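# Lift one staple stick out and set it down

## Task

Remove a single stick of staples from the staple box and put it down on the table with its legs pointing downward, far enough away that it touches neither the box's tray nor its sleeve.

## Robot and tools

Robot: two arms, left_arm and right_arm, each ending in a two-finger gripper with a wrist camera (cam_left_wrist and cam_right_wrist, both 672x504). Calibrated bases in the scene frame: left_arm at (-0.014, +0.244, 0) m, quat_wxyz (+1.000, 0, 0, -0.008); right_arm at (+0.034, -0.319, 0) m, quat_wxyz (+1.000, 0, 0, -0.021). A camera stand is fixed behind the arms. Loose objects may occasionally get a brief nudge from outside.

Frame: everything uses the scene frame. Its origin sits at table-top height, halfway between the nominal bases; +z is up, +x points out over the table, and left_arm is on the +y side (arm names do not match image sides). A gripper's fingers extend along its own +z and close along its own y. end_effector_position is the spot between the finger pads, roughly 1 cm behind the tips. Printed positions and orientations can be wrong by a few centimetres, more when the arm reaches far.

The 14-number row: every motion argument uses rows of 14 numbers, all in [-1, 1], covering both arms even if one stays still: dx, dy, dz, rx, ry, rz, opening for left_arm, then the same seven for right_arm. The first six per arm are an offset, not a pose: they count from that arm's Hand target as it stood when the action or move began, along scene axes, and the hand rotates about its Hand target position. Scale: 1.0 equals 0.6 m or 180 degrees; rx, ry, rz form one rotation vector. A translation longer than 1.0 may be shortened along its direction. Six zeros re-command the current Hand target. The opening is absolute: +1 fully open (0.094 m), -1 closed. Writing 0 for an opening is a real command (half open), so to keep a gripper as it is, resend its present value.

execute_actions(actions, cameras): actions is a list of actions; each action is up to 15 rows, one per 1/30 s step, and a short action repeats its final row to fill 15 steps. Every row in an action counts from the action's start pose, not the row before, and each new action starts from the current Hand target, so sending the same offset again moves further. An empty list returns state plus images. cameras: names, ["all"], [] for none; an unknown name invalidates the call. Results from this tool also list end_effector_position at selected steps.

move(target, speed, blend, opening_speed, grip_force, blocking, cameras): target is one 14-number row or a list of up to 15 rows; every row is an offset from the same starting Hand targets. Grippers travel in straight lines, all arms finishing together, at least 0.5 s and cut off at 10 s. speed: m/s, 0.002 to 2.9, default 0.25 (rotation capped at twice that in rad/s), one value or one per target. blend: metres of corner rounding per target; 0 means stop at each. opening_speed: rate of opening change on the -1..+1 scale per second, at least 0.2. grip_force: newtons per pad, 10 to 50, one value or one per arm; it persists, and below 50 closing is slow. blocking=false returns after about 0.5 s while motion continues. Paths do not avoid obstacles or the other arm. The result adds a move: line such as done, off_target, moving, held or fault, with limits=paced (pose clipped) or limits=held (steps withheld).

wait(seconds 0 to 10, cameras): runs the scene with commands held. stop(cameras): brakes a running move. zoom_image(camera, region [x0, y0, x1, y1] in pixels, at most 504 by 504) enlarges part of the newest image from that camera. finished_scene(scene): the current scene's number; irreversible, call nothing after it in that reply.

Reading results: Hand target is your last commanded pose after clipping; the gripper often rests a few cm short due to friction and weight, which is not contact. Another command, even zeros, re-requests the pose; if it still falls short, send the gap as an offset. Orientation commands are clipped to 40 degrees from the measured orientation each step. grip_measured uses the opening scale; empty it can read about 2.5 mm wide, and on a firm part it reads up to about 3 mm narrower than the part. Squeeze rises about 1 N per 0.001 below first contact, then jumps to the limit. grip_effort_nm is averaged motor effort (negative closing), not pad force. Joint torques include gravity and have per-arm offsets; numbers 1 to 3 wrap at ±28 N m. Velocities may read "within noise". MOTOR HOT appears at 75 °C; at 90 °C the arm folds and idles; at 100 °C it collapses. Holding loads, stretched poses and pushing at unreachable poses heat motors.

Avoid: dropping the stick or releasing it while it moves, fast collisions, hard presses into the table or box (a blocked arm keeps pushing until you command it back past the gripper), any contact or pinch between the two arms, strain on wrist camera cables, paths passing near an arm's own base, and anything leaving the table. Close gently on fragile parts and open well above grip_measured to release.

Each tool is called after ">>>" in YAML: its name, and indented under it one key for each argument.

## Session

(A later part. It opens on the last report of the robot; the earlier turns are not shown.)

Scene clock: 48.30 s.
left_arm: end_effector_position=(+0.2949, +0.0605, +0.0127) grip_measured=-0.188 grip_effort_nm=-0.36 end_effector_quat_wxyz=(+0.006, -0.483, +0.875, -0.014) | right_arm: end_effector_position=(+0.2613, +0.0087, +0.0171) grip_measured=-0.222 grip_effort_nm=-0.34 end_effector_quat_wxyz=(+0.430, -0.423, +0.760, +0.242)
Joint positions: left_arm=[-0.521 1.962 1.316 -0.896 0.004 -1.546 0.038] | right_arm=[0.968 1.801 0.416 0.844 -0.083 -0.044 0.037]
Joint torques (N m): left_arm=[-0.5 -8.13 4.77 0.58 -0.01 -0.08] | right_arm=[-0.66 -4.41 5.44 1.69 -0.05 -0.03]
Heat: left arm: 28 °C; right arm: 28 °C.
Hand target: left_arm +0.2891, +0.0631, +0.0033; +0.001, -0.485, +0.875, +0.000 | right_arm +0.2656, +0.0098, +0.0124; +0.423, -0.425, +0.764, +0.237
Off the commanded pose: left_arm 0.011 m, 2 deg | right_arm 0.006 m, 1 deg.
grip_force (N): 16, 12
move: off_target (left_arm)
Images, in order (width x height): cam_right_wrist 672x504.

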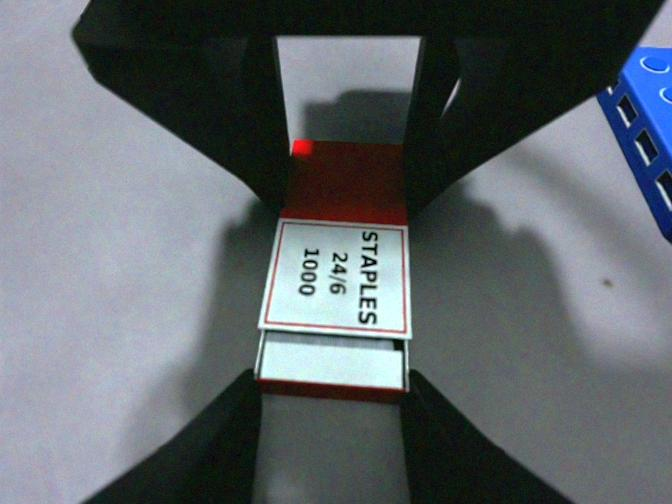

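>>> move:
  target: [0,0,0,0,0,0,-0.34,-0.031,-0.05,0.002,0,0,0,-0.4]
  speed: 0.05
  grip_force: [20, 16]
  cameras: ["cam_right_wrist","cam_left_wrist"]

Scene clock: 49.70 s.
left_arm: end_effector_position=(+0.2872, +0.0438, +0.0132) grip_measured=-0.194 grip_effort_nm=-0.44 end_effector_quat_wxyz=(-0.020, -0.478, +0.878, -0.033) | right_arm: end_effector_position=(+0.2519, -0.0096, +0.0197) grip_measured=-0.228 grip_effort_nm=-0.42 end_effector_quat_wxyz=(+0.435, -0.422, +0.757, +0.244)
Joint positions: left_arm=[-0.54 1.962 1.316 -0.887 0.068 -1.554 0.038] | right_arm=[0.954 1.744 0.328 0.888 -0.092 -0.052 0.036]
Joint torques (N m): left_arm=[0.94 -8.35 4.75 0.45 -0.62 0.03] | right_arm=[-0.83 -6.72 1.44 1.68 -0.08 -0.03]
Heat: left arm: 28 °C; right arm: 28 °C.
Hand target: left_arm +0.2890, +0.0631, +0.0033; +0.001, -0.485, +0.875, +0.000 | right_arm +0.2472, -0.0202, +0.0137; +0.424, -0.425, +0.764, +0.237
Off the commanded pose: left_arm 0.022 m, 5 deg | right_arm 0.013 m, 2 deg.
grip_force (N): 20, 16
move: off_target (left_arm, right_arm)

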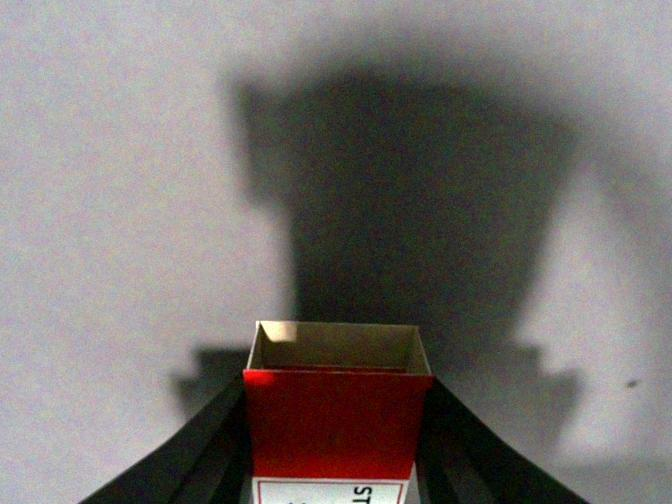

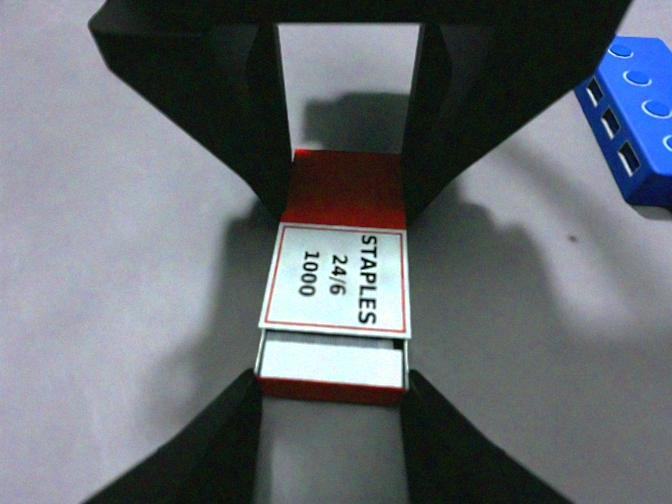

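>>> move:
  target: [0,0,0,0,0,0,0.1,0.004,0.009,0,0,0,0,-0.4]
  opening_speed: 0.4
  cameras: ["cam_right_wrist","cam_left_wrist"]

Scene clock: 51.77 s.
left_arm: end_effector_position=(+0.2940, +0.0546, +0.0128) grip_measured=+0.098 grip_effort_nm=0.15 end_effector_quat_wxyz=(+0.002, -0.483, +0.876, -0.020) | right_arm: end_effector_position=(+0.2508, -0.0109, +0.0169) grip_measured=-0.228 grip_effort_nm=-0.42 end_effector_quat_wxyz=(+0.430, -0.423, +0.760, +0.241)
Joint positions: left_arm=[-0.53 1.962 1.316 -0.887 0.016 -1.554 0.052] | right_arm=[0.954 1.744 0.328 0.875 -0.092 -0.052 0.036]
Joint torques (N m): left_arm=[0.27 -8.25 4.64 0.47 -0.18 0.03] | right_arm=[-0.36 -5.68 3.07 1.71 -0.03 -0.01]
Heat: left arm: 28 °C; right arm: 28 °C.
Hand target: left_arm +0.2890, +0.0631, +0.0033; +0.001, -0.485, +0.875, +0.000 | right_arm +0.2495, -0.0148, +0.0137; +0.423, -0.425, +0.764, +0.237
Off the commanded pose: left_arm 0.014 m, 2 deg | right_arm 0.005 m, 1 deg.
grip_force (N): 20, 16
move: off_target (left_arm)

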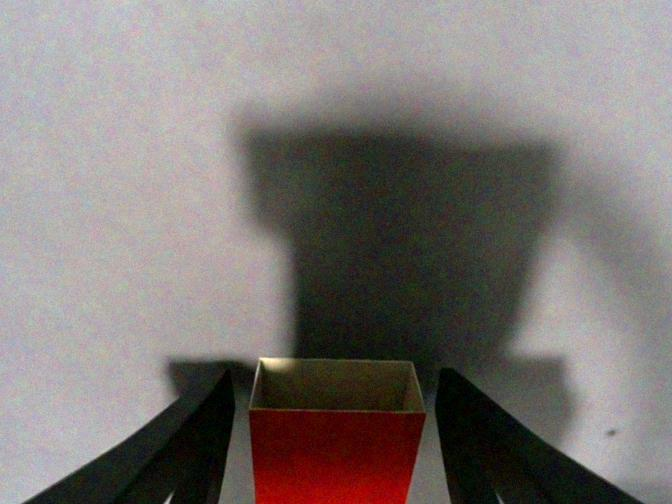

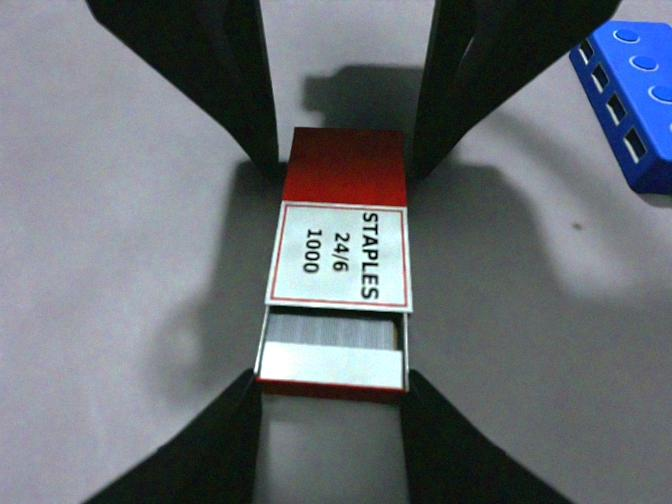

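>>> move:
  target: [0,0,0,0,0,0,-0.34,0,0,0,0,0,0,-0.4]
  grip_force: [14, 16]
  opening_speed: 0.3

>>> move:
  target: [0,0,0,0,0,0,-0.34,-0.0265,-0.043,0.002,0,0,0,-0.4]
  speed: 0.05
  cameras: ["cam_right_wrist","cam_left_wrist"]

Scene clock: 54.30 s.
left_arm: end_effector_position=(+0.2944, +0.0553, +0.0128) grip_measured=-0.192 grip_effort_nm=-0.31 end_effector_quat_wxyz=(+0.004, -0.481, +0.877, -0.019) | right_arm: end_effector_position=(+0.2508, -0.0109, +0.0169) grip_measured=-0.228 grip_effort_nm=-0.42 end_effector_quat_wxyz=(+0.430, -0.423, +0.760, +0.241)
Joint positions: left_arm=[-0.53 1.962 1.316 -0.887 0.012 -1.55 0.038] | right_arm=[0.954 1.744 0.328 0.875 -0.092 -0.052 0.036]
Joint torques (N m): left_arm=[0.18 -8.25 4.63 0.5 -0.11 -0.03] | right_arm=[-0.31 -5.68 3.07 1.71 -0.03 0]
Heat: left arm: 28 °C; right arm: 28 °C.
Hand target: left_arm +0.2890, +0.0631, +0.0033; +0.001, -0.485, +0.875, +0.000 | right_arm +0.2495, -0.0148, +0.0137; +0.423, -0.425, +0.764, +0.237
Off the commanded pose: left_arm 0.013 m, 2 deg | right_arm 0.005 m, 1 deg.
grip_force (N): 14, 16
move: off_target (left_arm)

Scene clock: 55.27 s.
left_arm: end_effector_position=(+0.2886, +0.0460, +0.0131) grip_measured=-0.195 grip_effort_nm=-0.33 end_effector_quat_wxyz=(-0.017, -0.477, +0.878, -0.032) | right_arm: end_effector_position=(+0.2373, -0.0313, +0.0198) grip_measured=-0.228 grip_effort_nm=-0.42 end_effector_quat_wxyz=(+0.433, -0.423, +0.758, +0.243)
Joint positions: left_arm=[-0.536 1.962 1.316 -0.887 0.061 -1.549 0.038] | right_arm=[0.943 1.661 0.23 0.896 -0.104 -0.059 0.036]
Joint torques (N m): left_arm=[0.58 -8.23 4.79 0.5 -0.53 0] | right_arm=[-0.77 -5.89 1.63 1.69 -0.06 -0.01]
Heat: left arm: 28 °C; right arm: 28 °C.
Hand target: left_arm +0.2891, +0.0632, +0.0033; +0.001, -0.485, +0.875, +0.000 | right_arm +0.2336, -0.0406, +0.0148; +0.423, -0.425, +0.764, +0.237
Off the commanded pose: left_arm 0.020 m, 4 deg | right_arm 0.011 m, 1 deg.
grip_force (N): 14, 16
move: off_target (left_arm, right_arm)

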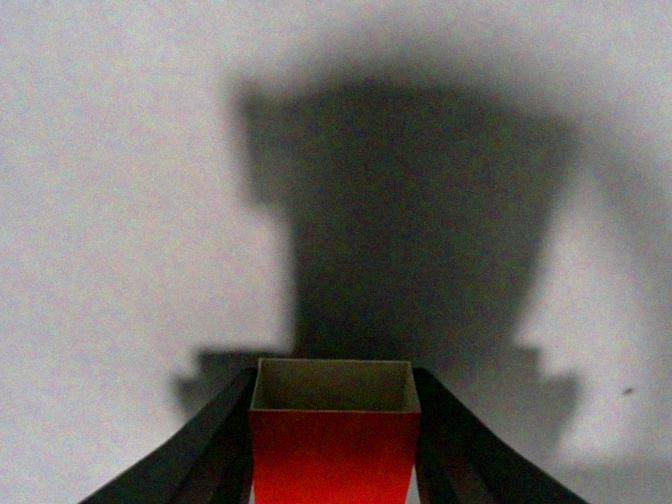

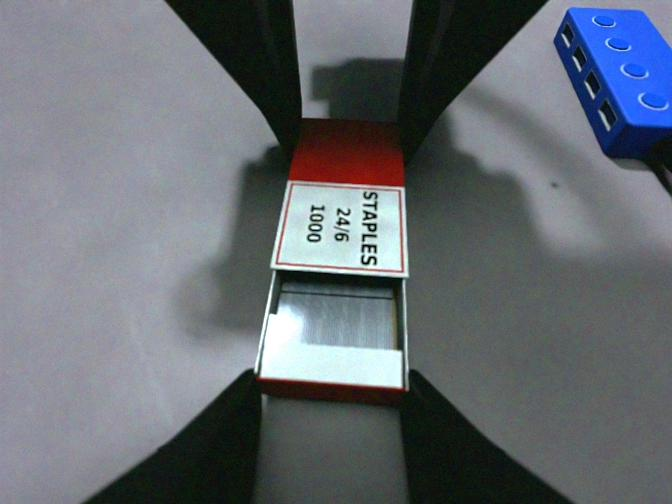

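>>> move:
  target: [0,0,0,0,0,0,-0.34,-0.031,-0.05,0.002,0,0,0,-0.4]
  speed: 0.05
  cameras: ["cam_right_wrist","cam_left_wrist"]

Scene clock: 57.47 s.
left_arm: end_effector_position=(+0.2939, +0.0531, +0.0128) grip_measured=-0.209 grip_effort_nm=-0.32 end_effector_quat_wxyz=(+0.002, -0.480, +0.877, -0.022) | right_arm: end_effector_position=(+0.2152, -0.0666, +0.0155) grip_measured=-0.228 grip_effort_nm=-0.42 end_effector_quat_wxyz=(+0.422, -0.427, +0.763, +0.239)
Joint positions: left_arm=[-0.532 1.962 1.316 -0.884 0.019 -1.551 0.037] | right_arm=[0.912 1.512 0.087 0.863 -0.132 -0.077 0.036]
Joint torques (N m): left_arm=[0.46 -8.27 4.82 0.45 -0.14 0] | right_arm=[-0.58 -4.49 2.61 1.86 -0.03 0.01]
Heat: left arm: 28 °C; right arm: 27 °C.
Hand target: left_arm +0.2890, +0.0631, +0.0033; +0.001, -0.485, +0.875, +0.001 | right_arm +0.2150, -0.0706, +0.0161; +0.423, -0.425, +0.764, +0.237
Off the commanded pose: left_arm 0.015 m, 3 deg | right_arm 0.004 m, 0 deg.
grip_force (N): 14, 16
move: off_target (left_arm)

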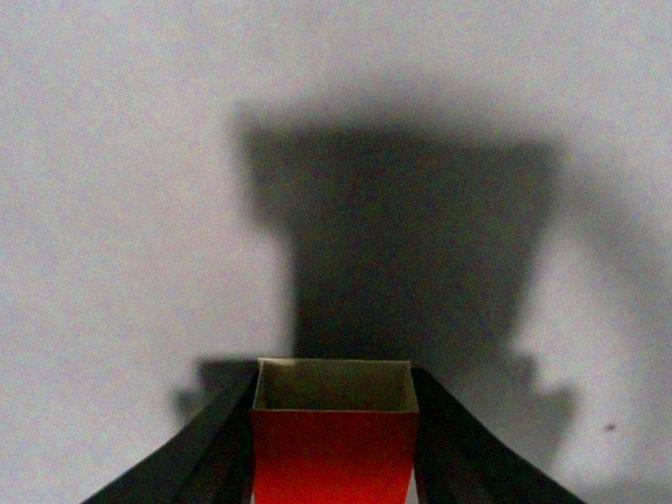

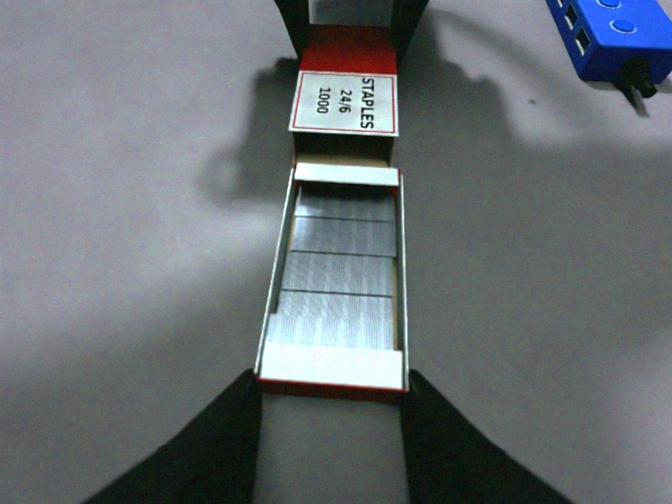

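>>> zoom_image:
  camera: "cam_right_wrist"
  region: [230, 120, 440, 410]

Scaled by 1.738 from the camera's 672x504 image, which has a finer 960x720 frame.

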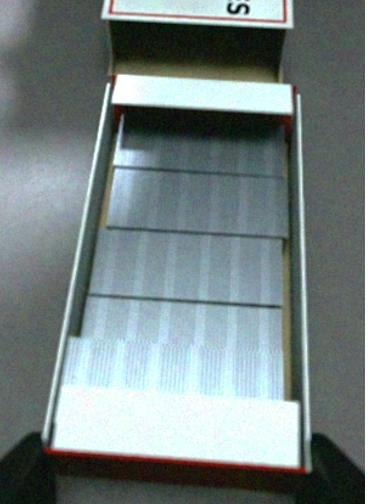

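>>> move:
  target: [0.065,0.085,0.0,0,0,0,-0.34,0,0,0,0,0,0,-0.4]
  speed: 0.08

>>> move:
  target: [0,0,0.0,0,0,0,0.3,0,0,0,0,0,0,-0.4]
  opening_speed: 0.5

>>> move:
  target: [0,0,0.15,0,0,0,0.3,0,0,0,0,0,0,-0.4]
  cameras: ["cam_right_wrist","cam_left_wrist"]

Scene clock: 61.00 s.
left_arm: end_effector_position=(+0.3260, +0.1069, +0.0123) grip_measured=-0.210 grip_effort_nm=-0.33 end_effector_quat_wxyz=(+0.000, -0.485, +0.874, -0.021) | right_arm: end_effector_position=(+0.2154, -0.0667, +0.0155) grip_measured=-0.228 grip_effort_nm=-0.42 end_effector_quat_wxyz=(+0.422, -0.426, +0.763, +0.239)
Joint positions: left_arm=[-0.357 1.985 1.348 -0.902 0.027 -1.387 0.037] | right_arm=[0.911 1.512 0.087 0.863 -0.132 -0.077 0.036]
Joint torques (N m): left_arm=[0.35 -6.86 7.51 0.45 -0.24 0.12] | right_arm=[-0.53 -4.63 2.62 1.84 -0.03 0]
Heat: left arm: 28 °C; right arm: 27 °C.
Hand target: left_arm +0.3280, +0.1142, +0.0032; +0.001, -0.485, +0.875, +0.001 | right_arm +0.2150, -0.0706, +0.0161; +0.423, -0.425, +0.764, +0.237
Off the commanded pose: left_arm 0.012 m, 2 deg | right_arm 0.004 m, 0 deg.
grip_force (N): 14, 16
move: off_target (left_arm)

Scene clock: 62.50 s.
left_arm: end_effector_position=(+0.3263, +0.1087, +0.0096) grip_measured=+0.298 grip_effort_nm=0.16 end_effector_quat_wxyz=(+0.001, -0.485, +0.875, -0.015) | right_arm: end_effector_position=(+0.2154, -0.0667, +0.0155) grip_measured=-0.228 grip_effort_nm=-0.42 end_effector_quat_wxyz=(+0.422, -0.426, +0.763, +0.239)
Joint positions: left_arm=[-0.357 1.994 1.349 -0.902 0.017 -1.385 0.061] | right_arm=[0.911 1.512 0.087 0.863 -0.132 -0.077 0.036]
Joint torques (N m): left_arm=[0.43 -7.43 7.47 0.39 -0.16 0.08] | right_arm=[-0.58 -4.62 2.58 1.84 -0.02 -0.02]
Heat: left arm: 28 °C; right arm: 27 °C.
Hand target: left_arm +0.3280, +0.1142, +0.0032; +0.001, -0.485, +0.875, +0.001 | right_arm +0.2150, -0.0706, +0.0161; +0.423, -0.425, +0.764, +0.237
Off the commanded pose: left_arm 0.009 m, 2 deg | right_arm 0.004 m, 0 deg.
grip_force (N): 14, 16
move: done

Scene clock: 63.80 s.
left_arm: end_effector_position=(+0.3218, +0.1109, +0.0792) grip_measured=+0.298 grip_effort_nm=0.15 end_effector_quat_wxyz=(-0.016, -0.485, +0.875, +0.008) | right_arm: end_effector_position=(+0.2154, -0.0667, +0.0155) grip_measured=-0.228 grip_effort_nm=-0.42 end_effector_quat_wxyz=(+0.422, -0.426, +0.763, +0.239)
Joint positions: left_arm=[-0.357 1.958 1.585 -1.23 0.015 -1.385 0.061] | right_arm=[0.911 1.512 0.087 0.863 -0.132 -0.077 0.036]
Joint torques (N m): left_arm=[0.44 -11.88 8.77 0.29 -0.17 0.1] | right_arm=[-0.57 -4.6 2.62 1.83 -0.03 0]
Heat: left arm: 28 °C; right arm: 27 °C.
Hand target: left_arm +0.3280, +0.1142, +0.0933; +0.001, -0.485, +0.875, +0.000 | right_arm +0.2150, -0.0706, +0.0161; +0.423, -0.425, +0.764, +0.237
Off the commanded pose: left_arm 0.016 m, 2 deg | right_arm 0.004 m, 0 deg.
grip_force (N): 14, 16
move: off_target (left_arm)

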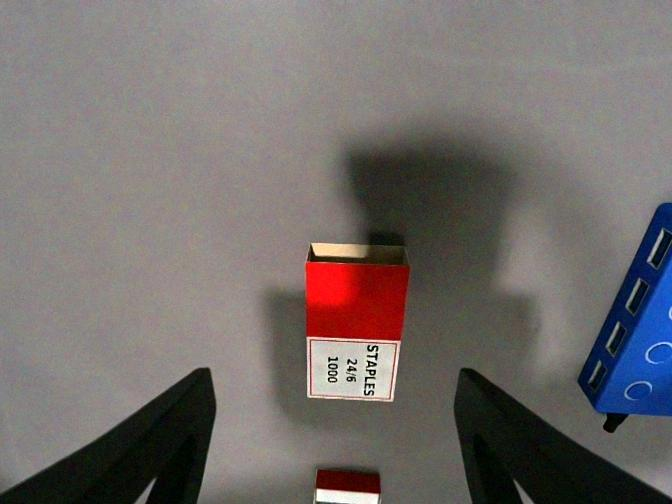

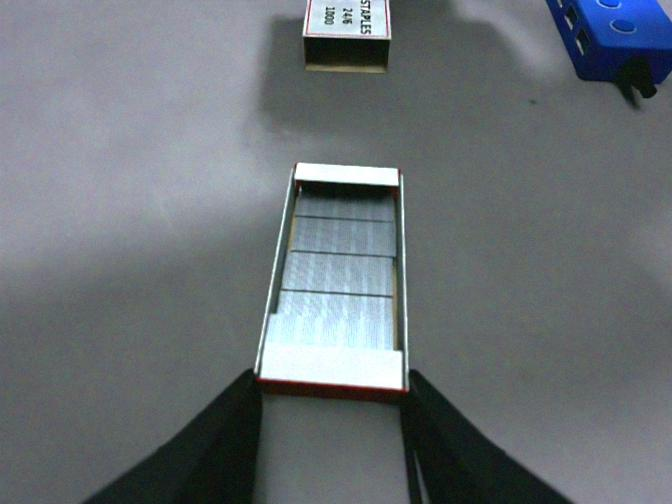

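>>> move:
  target: [0,0,0.0,0,0,0,0.3,0,0,0,0,0,0,0.0]
  opening_speed: 0.5

>>> move:
  target: [0,0,0.05,0,0,0,1,-0.05,-0.08,0.08,0,0,0,0]

>>> move:
  target: [-0.085,-0.15,0.0,0,0,0,1,0,0,0.0,0,0,0,0]
  cameras: ["cam_right_wrist","cam_left_wrist"]

Scene clock: 65.23 s.
left_arm: end_effector_position=(+0.3217, +0.1109, +0.0793) grip_measured=+0.298 grip_effort_nm=0.15 end_effector_quat_wxyz=(-0.016, -0.485, +0.875, +0.008) | right_arm: end_effector_position=(+0.2155, -0.0668, +0.0155) grip_measured=-0.002 grip_effort_nm=0.08 end_effector_quat_wxyz=(+0.422, -0.426, +0.763, +0.239)
Joint positions: left_arm=[-0.357 1.958 1.585 -1.231 0.015 -1.385 0.061] | right_arm=[0.911 1.512 0.087 0.862 -0.132 -0.077 0.047]
Joint torques (N m): left_arm=[0.31 -11.77 8.76 0.25 -0.14 0.08] | right_arm=[-0.53 -4.64 2.58 1.83 -0.04 0]
Heat: left arm: 28 °C; right arm: 27 °C.
Hand target: left_arm +0.3280, +0.1141, +0.0933; +0.001, -0.485, +0.875, +0.000 | right_arm +0.2150, -0.0706, +0.0161; +0.423, -0.425, +0.764, +0.237
Off the commanded pose: left_arm 0.016 m, 2 deg | right_arm 0.004 m, 0 deg.
grip_force (N): 14, 16
move: off_target (left_arm)

Scene clock: 67.13 s.
left_arm: end_effector_position=(+0.3216, +0.1110, +0.1065) grip_measured=+0.998 grip_effort_nm=0.14 end_effector_quat_wxyz=(-0.019, -0.485, +0.874, +0.012) | right_arm: end_effector_position=(+0.1783, -0.1260, +0.0393) grip_measured=-0.002 grip_effort_nm=0.07 end_effector_quat_wxyz=(+0.399, -0.427, +0.780, +0.226)
Joint positions: left_arm=[-0.357 1.958 1.693 -1.348 0.015 -1.385 0.094] | right_arm=[0.829 0.578 0.026 -0.08 -0.188 -0.12 0.047]
Joint torques (N m): left_arm=[0.38 -12.22 9.32 0.23 -0.1 0.04] | right_arm=[-0.55 -0.34 10.21 1.91 -0.18 -0.02]
Heat: left arm: 28 °C; right arm: 28 °C.
Hand target: left_arm +0.3280, +0.1142, +0.1233; +0.001, -0.485, +0.875, +0.001 | right_arm +0.1850, -0.1186, +0.0641; +0.423, -0.425, +0.764, +0.237
Off the commanded pose: left_arm 0.018 m, 3 deg | right_arm 0.027 m, 4 deg.
grip_force (N): 14, 16
move: off_target (left_arm, right_arm)

Scene clock: 68.40 s.
left_arm: end_effector_position=(+0.2713, +0.0230, +0.1074) grip_measured=+0.998 grip_effort_nm=0.15 end_effector_quat_wxyz=(-0.015, -0.478, +0.878, +0.015) | right_arm: end_effector_position=(+0.1779, -0.1261, +0.0398) grip_measured=-0.002 grip_effort_nm=0.08 end_effector_quat_wxyz=(+0.399, -0.427, +0.779, +0.227)
Joint positions: left_arm=[-0.639 1.955 1.693 -1.348 0.014 -1.653 0.094] | right_arm=[0.829 0.571 0.026 -0.085 -0.189 -0.121 0.047]
Joint torques (N m): left_arm=[0.23 -12.08 8.85 0.24 -0.09 -0.12] | right_arm=[-0.64 -0.12 10.29 1.9 -0.16 -0.02]
Heat: left arm: 28 °C; right arm: 28 °C.
Hand target: left_arm +0.2770, +0.0241, +0.1232; +0.001, -0.485, +0.875, +0.001 | right_arm +0.1850, -0.1186, +0.0641; +0.423, -0.425, +0.764, +0.237
Off the commanded pose: left_arm 0.017 m, 3 deg | right_arm 0.026 m, 3 deg.
grip_force (N): 14, 16
move: off_target (left_arm, right_arm)

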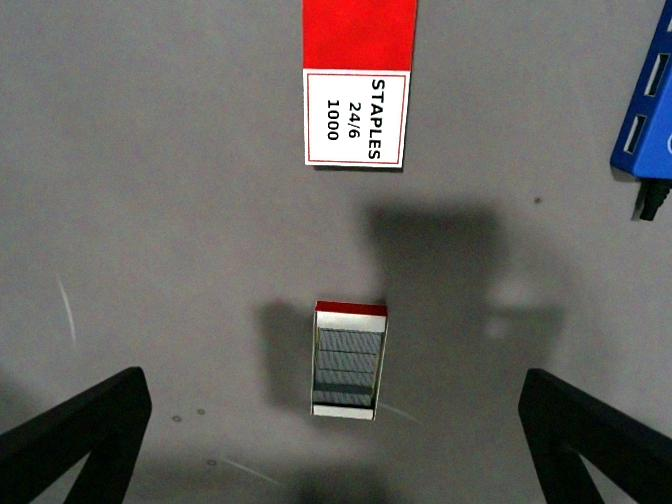

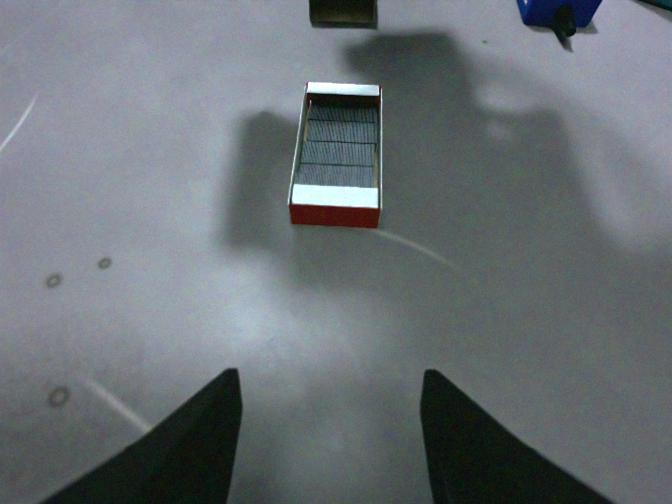

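>>> zoom_image:
  camera: "cam_left_wrist"
  region: [295, 290, 405, 430]

>>> zoom_image:
  camera: "cam_right_wrist"
  region: [280, 75, 390, 235]

Scaled by 3.600 from the camera's 672x504 image, which has a finer 960x720 frame.

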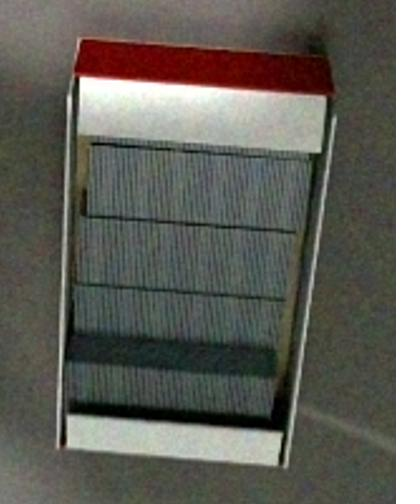

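Scaled by 3.150 from the camera's 672x504 image, which has a finer 960x720 frame.

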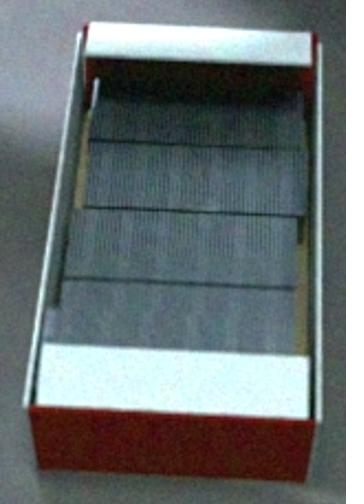

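>>> zoom_image:
  camera: "cam_left_wrist"
  region: [0, 350, 170, 504]

>>> zoom_image:
  camera: "cam_right_wrist"
  region: [160, 350, 500, 504]

Scaled by 2.965 from the camera's 672x504 image, which has a finer 960x720 frame.

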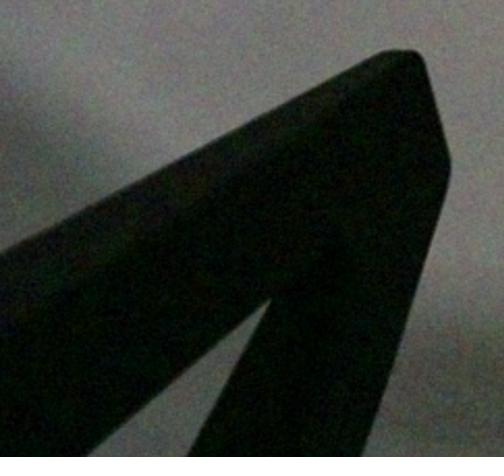

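Scaled by 1.482 from the camera's 672x504 image, which has a finer 960x720 frame.

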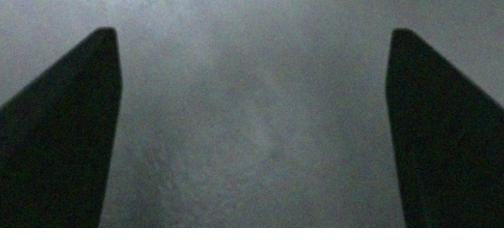

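>>> move:
  target: [0,0,0,0,0,0,1,0.15,-0.2,0.12,0,0,0,0]

>>> move:
  target: [-0.05,-0.08,-0.04,0,0,0,1,0,0,0.0,0,0,0,0]
  cameras: ["cam_right_wrist","cam_left_wrist"]

>>> zoom_image:
  camera: "cam_left_wrist"
  region: [260, 150, 460, 350]

Scene clock: 73.20 s.
left_arm: end_effector_position=(+0.2713, +0.0230, +0.1074) grip_measured=+0.998 grip_effort_nm=0.15 end_effector_quat_wxyz=(-0.015, -0.479, +0.878, +0.015) | right_arm: end_effector_position=(+0.2676, -0.2382, +0.1204) grip_measured=-0.002 grip_effort_nm=0.07 end_effector_quat_wxyz=(+0.405, -0.420, +0.777, +0.237)
Joint positions: left_arm=[-0.639 1.955 1.693 -1.348 0.014 -1.654 0.094] | right_arm=[-0.255 1.076 0.581 -0.725 -0.934 -1.111 0.047]
Joint torques (N m): left_arm=[0.23 -12.08 8.83 0.24 -0.11 -0.12] | right_arm=[-0.58 -1.55 9.1 0.9 -0.69 -0.06]
Heat: left arm: 28 °C; right arm: 29 °C.
Hand target: left_arm +0.2770, +0.0241, +0.1232; +0.001, -0.485, +0.875, +0.001 | right_arm +0.2749, -0.2385, +0.1360; +0.423, -0.425, +0.764, +0.237
Off the commanded pose: left_arm 0.017 m, 3 deg | right_arm 0.017 m, 3 deg.
grip_force (N): 14, 16
move: off_target (left_arm, right_arm)

Scene clock: 74.33 s.
left_arm: end_effector_position=(+0.2454, -0.0286, +0.1072) grip_measured=+0.998 grip_effort_nm=0.14 end_effector_quat_wxyz=(-0.003, -0.478, +0.878, -0.012) | right_arm: end_effector_position=(+0.2674, -0.2383, +0.1204) grip_measured=-0.002 grip_effort_nm=0.07 end_effector_quat_wxyz=(+0.405, -0.420, +0.776, +0.237)
Joint positions: left_arm=[-0.791 1.955 1.693 -1.286 0.012 -1.804 0.094] | right_arm=[-0.256 1.076 0.581 -0.727 -0.934 -1.113 0.047]
Joint torques (N m): left_arm=[0.25 -8.72 5.5 0.55 -0.1 -0.09] | right_arm=[-0.58 -1.58 9.1 0.91 -0.67 -0.05]
Heat: left arm: 28 °C; right arm: 30 °C.
Hand target: left_arm +0.2470, -0.0238, +0.0992; +0.001, -0.485, +0.875, +0.001 | right_arm +0.2750, -0.2386, +0.1361; +0.423, -0.425, +0.764, +0.237
Off the commanded pose: left_arm 0.009 m, 2 deg | right_arm 0.017 m, 3 deg.
grip_force (N): 14, 16
move: off_target (right_arm)

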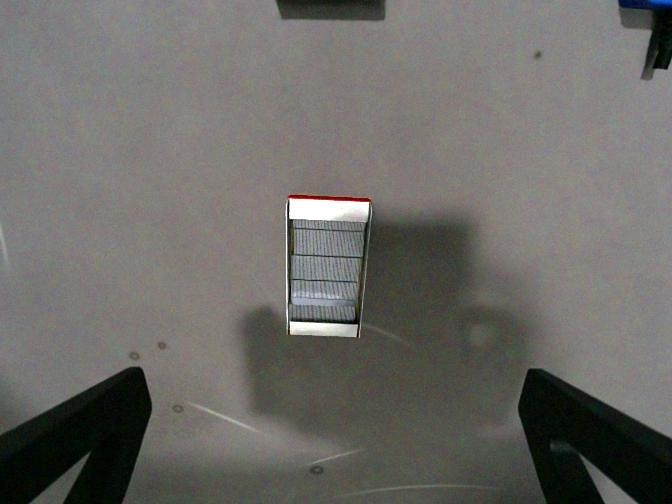

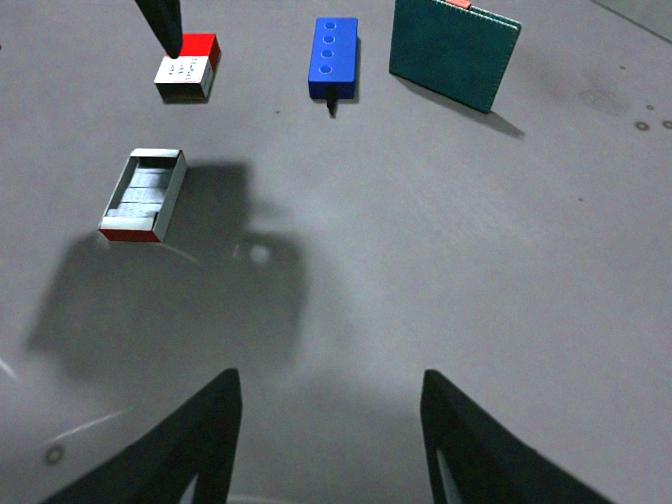

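Scaled by 2.520 from the camera's 672x504 image, which has a finer 960x720 frame.

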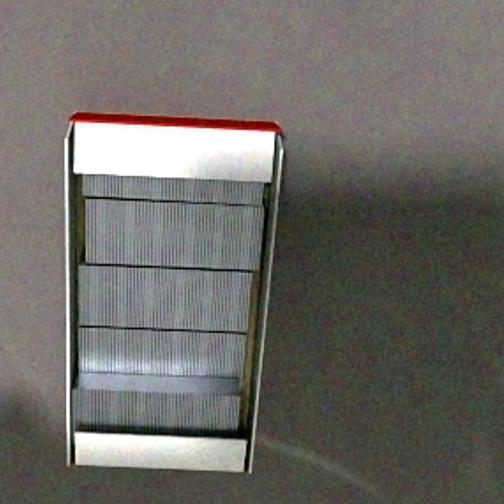

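>>> move:
  target: [0,0,0,0,0,0,0.0,0,-0.15,0.0,0,0,0,0]

>>> move:
  target: [-0.0305,-0.0295,0,0,0,-0.519,-1,0,0,0.0,0,0,0,0]
  cameras: ["cam_left_wrist"]

>>> zoom_image:
  camera: "cam_left_wrist"
  region: [220, 250, 460, 490]

Scene clock: 81.90 s.
left_arm: end_effector_position=(+0.2454, -0.0287, +0.1072) grip_measured=+0.038 grip_effort_nm=-0.07 end_effector_quat_wxyz=(-0.003, -0.478, +0.878, -0.012) | right_arm: end_effector_position=(+0.2679, -0.3236, +0.1266) grip_measured=-0.002 grip_effort_nm=0.07 end_effector_quat_wxyz=(+0.410, -0.426, +0.769, +0.243)
Joint positions: left_arm=[-0.791 1.955 1.693 -1.286 0.012 -1.805 0.049] | right_arm=[-0.67 1.457 0.859 -1.245 -0.969 -1.868 0.047]
Joint velocities: left_arm=[0.002 0.002 -0.012 0.022 -0.007 -0.022 -0.009] | right_arm=[within noise]
Joint torques (N m): left_arm=[0.46 -8.77 5.55 0.56 -0.11 -0.11] | right_arm=[-0.66 -3.4 7.6 -0.17 -0.6 -0.04]
Heat: left arm: 28 °C; right arm: 29 °C.
Hand target: left_arm +0.2470, -0.0238, +0.0992; +0.001, -0.485, +0.875, +0.001 | right_arm +0.2750, -0.3286, +0.1361; +0.423, -0.425, +0.764, +0.237
Off the commanded pose: left_arm 0.010 m, 2 deg | right_arm 0.013 m, 2 deg.
grip_force (N): 14, 16
move: moving (left_arm; no rest 5 s after the path's end), off_target (right_arm)

Scene clock: 87.90 s.
left_arm: end_effector_position=(+0.2299, -0.0427, +0.1072) grip_measured=-0.984 grip_effort_nm=-0.32 end_effector_quat_wxyz=(+0.007, +0.298, +0.954, -0.010) | right_arm: end_effector_position=(+0.2679, -0.3236, +0.1266) grip_measured=-0.002 grip_effort_nm=0.07 end_effector_quat_wxyz=(+0.410, -0.426, +0.769, +0.243)
Joint positions: left_arm=[-0.848 1.955 1.693 -1.286 0.01 -0.259 0.001] | right_arm=[-0.67 1.457 0.859 -1.245 -0.969 -1.868 0.047]
Joint torques (N m): left_arm=[-0.35 -8.73 5.6 0.57 -0.08 0.13] | right_arm=[-0.65 -3.34 7.57 -0.17 -0.6 -0.04]
Heat: left arm: 28 °C; right arm: 29 °C.
Hand target: left_arm +0.2286, -0.0416, +0.0992; +0.001, +0.304, +0.953, +0.000 | right_arm +0.2750, -0.3286, +0.1361; +0.423, -0.425, +0.764, +0.237
Off the commanded pose: left_arm 0.008 m, 1 deg | right_arm 0.013 m, 2 deg.
grip_force (N): 14, 16
move: off_target (right_arm)
Images, in order (width x height): cam_left_wrist 672x504.

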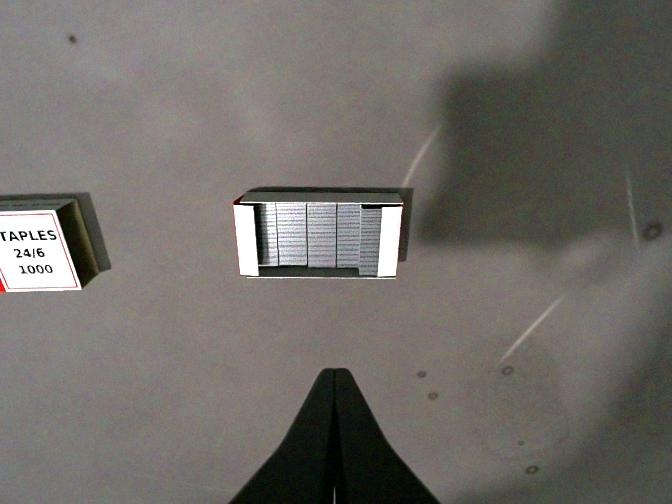

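Scaled by 2.100 from the camera's 672x504 image, which has a finer 960x720 frame.

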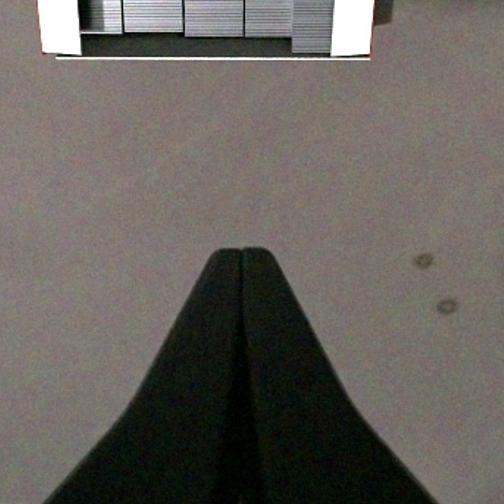

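>>> zoom_image:
  camera: "cam_left_wrist"
  region: [225, 180, 415, 290]

Scaled by 2.653 from the camera's 672x504 image, which has a finer 960x720 frame.

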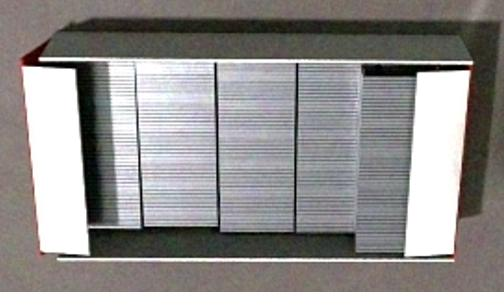

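>>> move:
  target: [-0.0123,-0.023,-0.083,0,0,0,-1,0,0,0.0,0,0,0,0]
  cameras: ["cam_left_wrist"]

>>> zoom_image:
  camera: "cam_left_wrist"
  region: [200, 250, 480, 450]

Scene clock: 94.20 s.
left_arm: end_effector_position=(+0.2205, -0.0562, +0.0559) grip_measured=-0.984 grip_effort_nm=-0.33 end_effector_quat_wxyz=(+0.001, +0.308, +0.951, -0.006) | right_arm: end_effector_position=(+0.2679, -0.3236, +0.1266) grip_measured=-0.002 grip_effort_nm=0.07 end_effector_quat_wxyz=(+0.410, -0.426, +0.769, +0.243)
Joint positions: left_arm=[-0.89 2.01 1.565 -1.118 0.008 -0.281 0.001] | right_arm=[-0.67 1.457 0.859 -1.245 -0.969 -1.868 0.047]
Joint torques (N m): left_arm=[0.14 -9.51 5.44 0.65 -0.06 -0.08] | right_arm=[-0.64 -3.33 7.61 -0.17 -0.59 -0.03]
Heat: left arm: 28 °C; right arm: 29 °C.
Hand target: left_arm +0.2212, -0.0553, +0.0494; +0.001, +0.305, +0.952, +0.000 | right_arm +0.2750, -0.3286, +0.1361; +0.423, -0.425, +0.764, +0.237
Off the commanded pose: left_arm 0.007 m, 1 deg | right_arm 0.013 m, 2 deg.
grip_force (N): 14, 16
move: off_target (right_arm)
Images, in order (width x height): cam_left_wrist 672x504.

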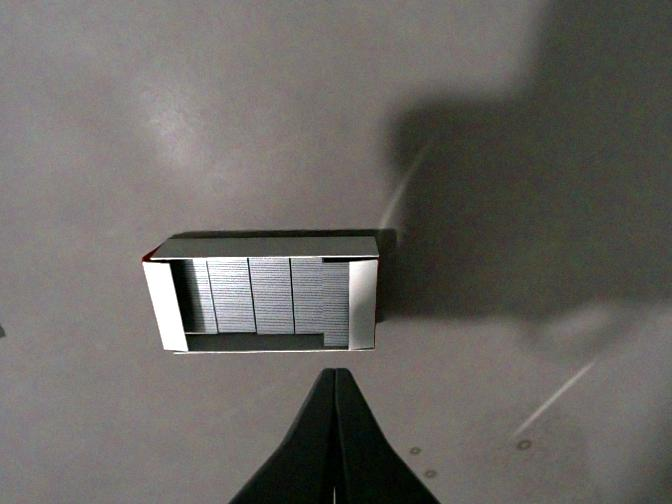

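Scaled by 1.800 from the camera's 672x504 image, which has a finer 960x720 frame.

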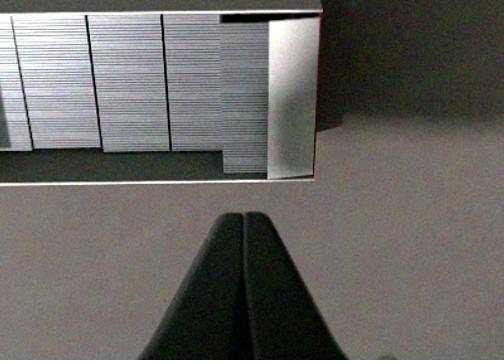

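>>> move:
  target: [0,0,-0.043,0,0,0,-1,0,0,0.0,0,0,0,0]
  speed: 0.1
  cameras: ["cam_left_wrist"]

>>> zoom_image:
  camera: "cam_left_wrist"
  region: [200, 250, 480, 450]

Scene clock: 95.77 s.
left_arm: end_effector_position=(+0.2214, -0.0574, +0.0324) grip_measured=-0.984 grip_effort_nm=-0.33 end_effector_quat_wxyz=(+0.004, +0.308, +0.951, -0.008) | right_arm: end_effector_position=(+0.2679, -0.3236, +0.1266) grip_measured=-0.002 grip_effort_nm=0.07 end_effector_quat_wxyz=(+0.410, -0.426, +0.769, +0.243)
Joint positions: left_arm=[-0.89 2.031 1.501 -1.025 0.008 -0.281 0.001] | right_arm=[-0.67 1.457 0.859 -1.245 -0.969 -1.868 0.047]
Joint torques (N m): left_arm=[-0.31 -9.09 5.12 0.68 -0.03 -0.11] | right_arm=[-0.65 -3.37 7.6 -0.18 -0.59 -0.03]
Heat: left arm: 28 °C; right arm: 29 °C.
Hand target: left_arm +0.2212, -0.0553, +0.0236; +0.001, +0.304, +0.953, +0.000 | right_arm +0.2750, -0.3286, +0.1361; +0.423, -0.425, +0.764, +0.237
Off the commanded pose: left_arm 0.009 m, 1 deg | right_arm 0.013 m, 2 deg.
grip_force (N): 14, 16
move: off_target (right_arm)
Images, in order (width x height): cam_left_wrist 672x504.

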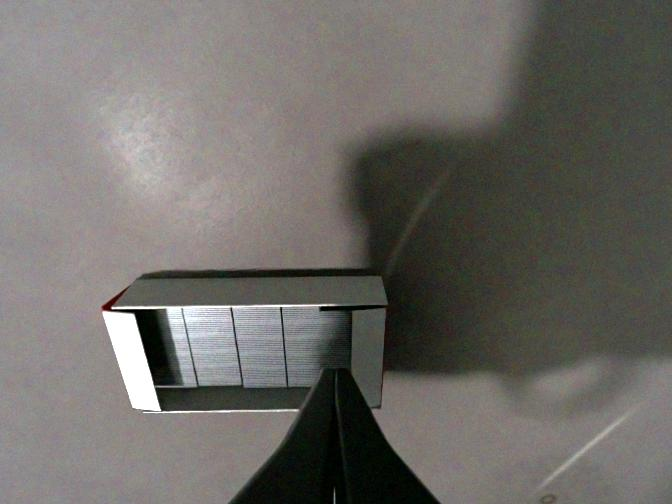

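Scaled by 1.800 from the camera's 672x504 image, which has a finer 960x720 frame.

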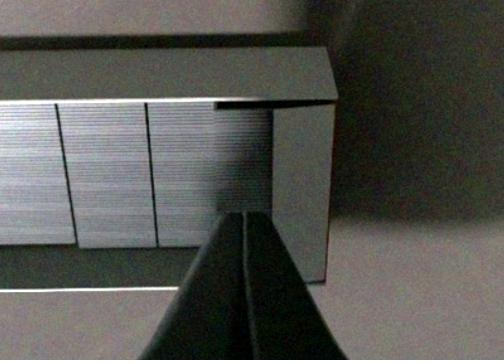

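>>> move:
  target: [0,0,-0.014,0,0,0,-1,0,0,0.0,0,0,0,0]
  speed: 0.03
  cameras: ["cam_left_wrist"]

>>> zoom_image:
  camera: "cam_left_wrist"
  region: [200, 250, 480, 450]

Scene clock: 97.13 s.
left_arm: end_effector_position=(+0.2220, -0.0581, +0.0254) grip_measured=-0.984 grip_effort_nm=-0.33 end_effector_quat_wxyz=(+0.006, +0.308, +0.951, -0.009) | right_arm: end_effector_position=(+0.2679, -0.3236, +0.1266) grip_measured=-0.002 grip_effort_nm=0.07 end_effector_quat_wxyz=(+0.410, -0.426, +0.769, +0.243)
Joint positions: left_arm=[-0.89 2.039 1.483 -0.995 0.008 -0.281 0.001] | right_arm=[-0.67 1.457 0.859 -1.245 -0.969 -1.868 0.047]
Joint torques (N m): left_arm=[-0.05 -8.96 4.96 0.69 -0.03 -0.09] | right_arm=[-0.68 -3.37 7.58 -0.17 -0.6 -0.03]
Heat: left arm: 28 °C; right arm: 29 °C.
Hand target: left_arm +0.2212, -0.0553, +0.0152; +0.001, +0.304, +0.953, +0.000 | right_arm +0.2750, -0.3286, +0.1361; +0.423, -0.425, +0.764, +0.237
Off the commanded pose: left_arm 0.011 m, 1 deg | right_arm 0.013 m, 2 deg.
grip_force (N): 14, 16
move: off_target (left_arm, right_arm)
Images, in order (width x height): cam_left_wrist 672x504.

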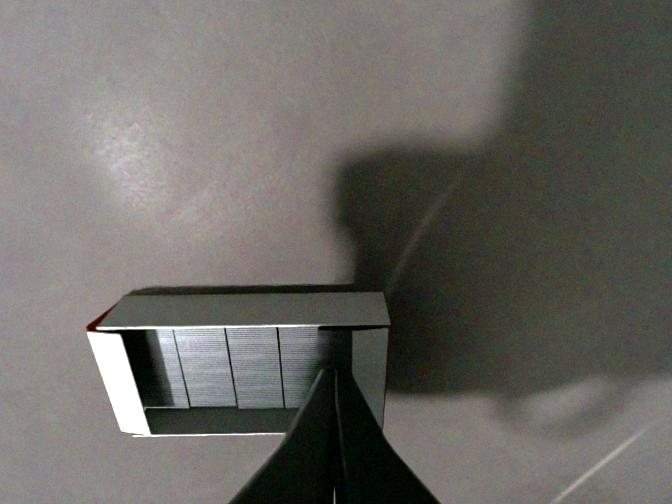

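Scaled by 1.800 from the camera's 672x504 image, which has a finer 960x720 frame.

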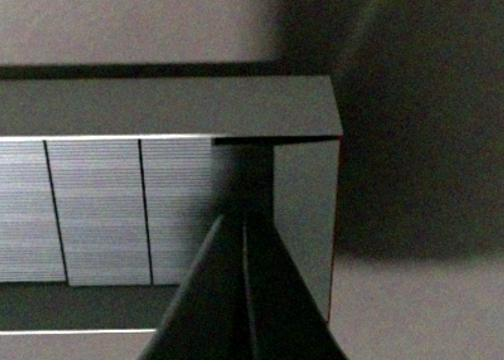

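>>> move:
  target: [0,0,-0.009,0,0,0,-1,0,0,0.0,0,0,0,0]
  speed: 0.03
  cameras: ["cam_left_wrist"]

>>> zoom_image:
  camera: "cam_left_wrist"
  region: [200, 250, 480, 450]

Scene clock: 98.17 s.
left_arm: end_effector_position=(+0.2220, -0.0582, +0.0220) grip_measured=-0.984 grip_effort_nm=-0.33 end_effector_quat_wxyz=(+0.007, +0.308, +0.951, -0.009) | right_arm: end_effector_position=(+0.2679, -0.3236, +0.1266) grip_measured=-0.002 grip_effort_nm=0.07 end_effector_quat_wxyz=(+0.410, -0.426, +0.769, +0.243)
Joint positions: left_arm=[-0.89 2.042 1.473 -0.981 0.008 -0.281 0.001] | right_arm=[-0.67 1.457 0.859 -1.245 -0.969 -1.868 0.047]
Joint torques (N m): left_arm=[-0.02 -8.51 4.74 0.74 -0.06 -0.05] | right_arm=[-0.65 -3.36 7.56 -0.16 -0.6 -0.02]
Heat: left arm: 28 °C; right arm: 29 °C.
Hand target: left_arm +0.2213, -0.0554, +0.0098; +0.001, +0.305, +0.953, +0.000 | right_arm +0.2750, -0.3286, +0.1361; +0.423, -0.425, +0.764, +0.237
Off the commanded pose: left_arm 0.013 m, 1 deg | right_arm 0.013 m, 2 deg.
grip_force (N): 14, 16
move: off_target (left_arm, right_arm)
Images, in order (width x height): cam_left_wrist 672x504.

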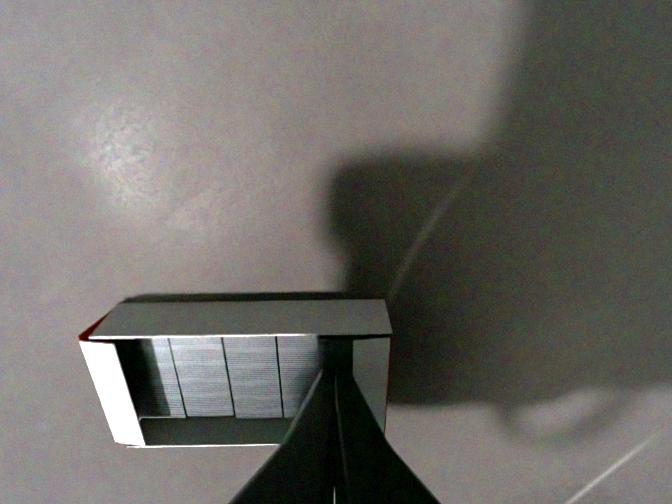

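Scaled by 1.800 from the camera's 672x504 image, which has a finer 960x720 frame.

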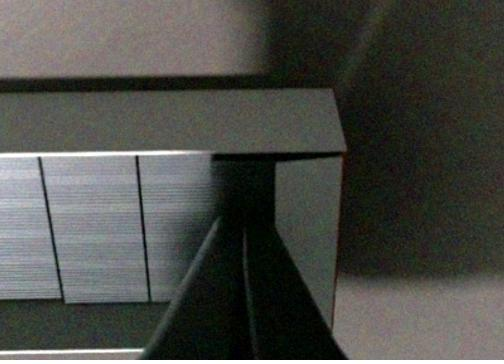

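>>> move:
  target: [0,0,-0.01,0,0,0,-1,0,0,0.0,0,0,0,0]
  speed: 0.03
  cameras: ["cam_left_wrist"]

>>> zoom_image:
  camera: "cam_left_wrist"
  region: [200, 250, 480, 450]

Scene clock: 99.13 s.
left_arm: end_effector_position=(+0.2221, -0.0583, +0.0218) grip_measured=-0.984 grip_effort_nm=-0.33 end_effector_quat_wxyz=(+0.007, +0.308, +0.951, -0.009) | right_arm: end_effector_position=(+0.2679, -0.3236, +0.1266) grip_measured=-0.002 grip_effort_nm=0.07 end_effector_quat_wxyz=(+0.410, -0.426, +0.769, +0.243)
Joint positions: left_arm=[-0.89 2.042 1.472 -0.979 0.008 -0.281 0.001] | right_arm=[-0.67 1.457 0.859 -1.245 -0.969 -1.868 0.047]
Joint torques (N m): left_arm=[-0.09 -7.9 3.63 0.96 -0.03 -0.1] | right_arm=[-0.68 -3.37 7.64 -0.18 -0.61 -0.04]
Heat: left arm: 28 °C; right arm: 29 °C.
Hand target: left_arm +0.2213, -0.0554, +0.0038; +0.001, +0.305, +0.953, +0.000 | right_arm +0.2750, -0.3286, +0.1361; +0.423, -0.425, +0.764, +0.237
Off the commanded pose: left_arm 0.018 m, 1 deg | right_arm 0.013 m, 2 deg.
grip_force (N): 14, 16
move: off_target (left_arm, right_arm)
Images, in order (width x height): cam_left_wrist 672x504.

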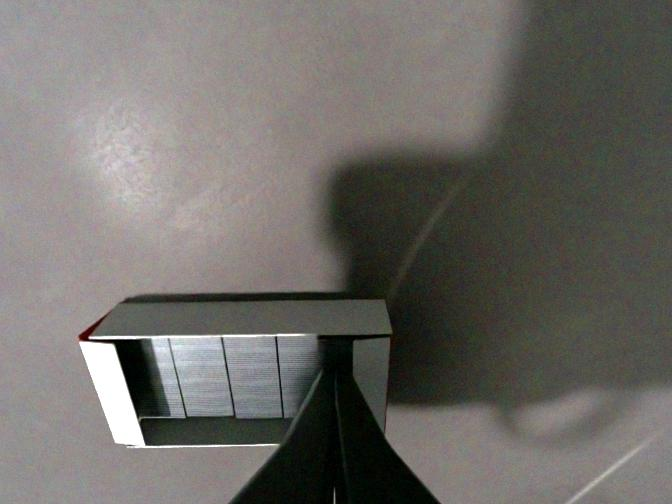

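Scaled by 1.800 from the camera's 672x504 image, which has a finer 960x720 frame.

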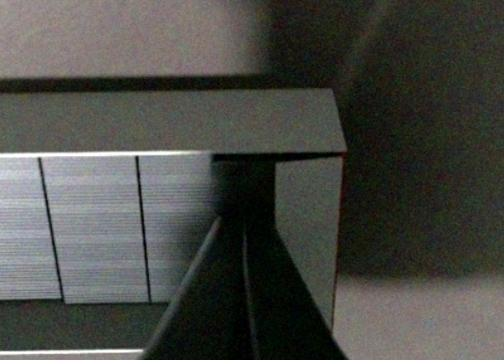

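>>> move:
  target: [0.013,0.0175,0,0,0,0,-1,0,0,0.0,0,0,0,0]
  speed: 0.03
  cameras: ["cam_left_wrist"]

>>> zoom_image:
  camera: "cam_left_wrist"
  region: [200, 250, 480, 450]

Scene clock: 100.33 s.
left_arm: end_effector_position=(+0.2229, -0.0570, +0.0211) grip_measured=-0.984 grip_effort_nm=-0.33 end_effector_quat_wxyz=(+0.000, +0.308, +0.951, -0.021) | right_arm: end_effector_position=(+0.2679, -0.3236, +0.1266) grip_measured=-0.002 grip_effort_nm=0.07 end_effector_quat_wxyz=(+0.410, -0.426, +0.769, +0.243)
Joint positions: left_arm=[-0.874 2.04 1.467 -0.974 0.036 -0.265 0.001] | right_arm=[-0.67 1.457 0.859 -1.245 -0.969 -1.868 0.047]
Joint torques (N m): left_arm=[1.1 -8.76 2.69 0.92 -0.31 0.12] | right_arm=[-0.61 -3.36 7.62 -0.17 -0.59 -0.03]
Heat: left arm: 28 °C; right arm: 29 °C.
Hand target: left_arm +0.2291, -0.0449, +0.0038; +0.001, +0.305, +0.953, +0.000 | right_arm +0.2750, -0.3286, +0.1361; +0.423, -0.425, +0.764, +0.237
Off the commanded pose: left_arm 0.022 m, 2 deg | right_arm 0.013 m, 2 deg.
grip_force (N): 14, 16
move: off_target (left_arm, right_arm)
Images, in order (width x height): cam_left_wrist 672x504.

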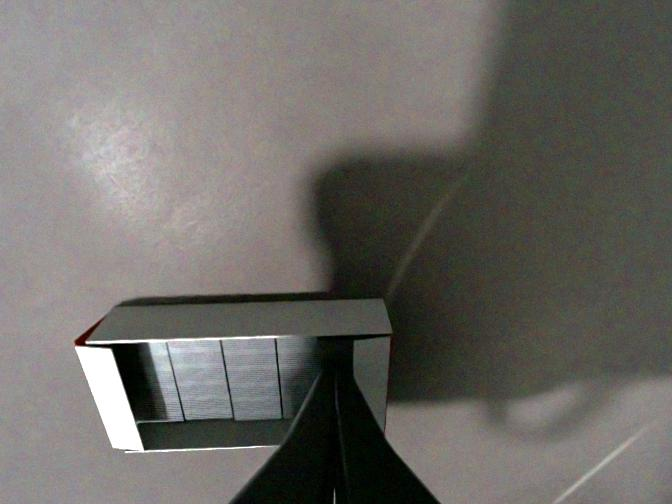

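Scaled by 1.800 from the camera's 672x504 image, which has a finer 960x720 frame.

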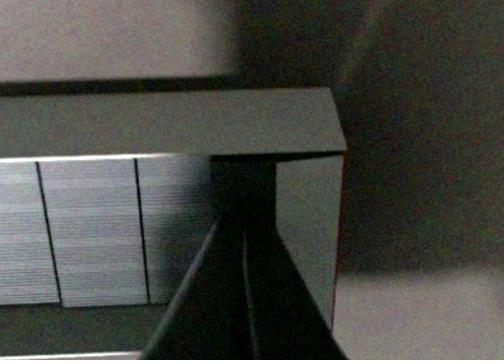

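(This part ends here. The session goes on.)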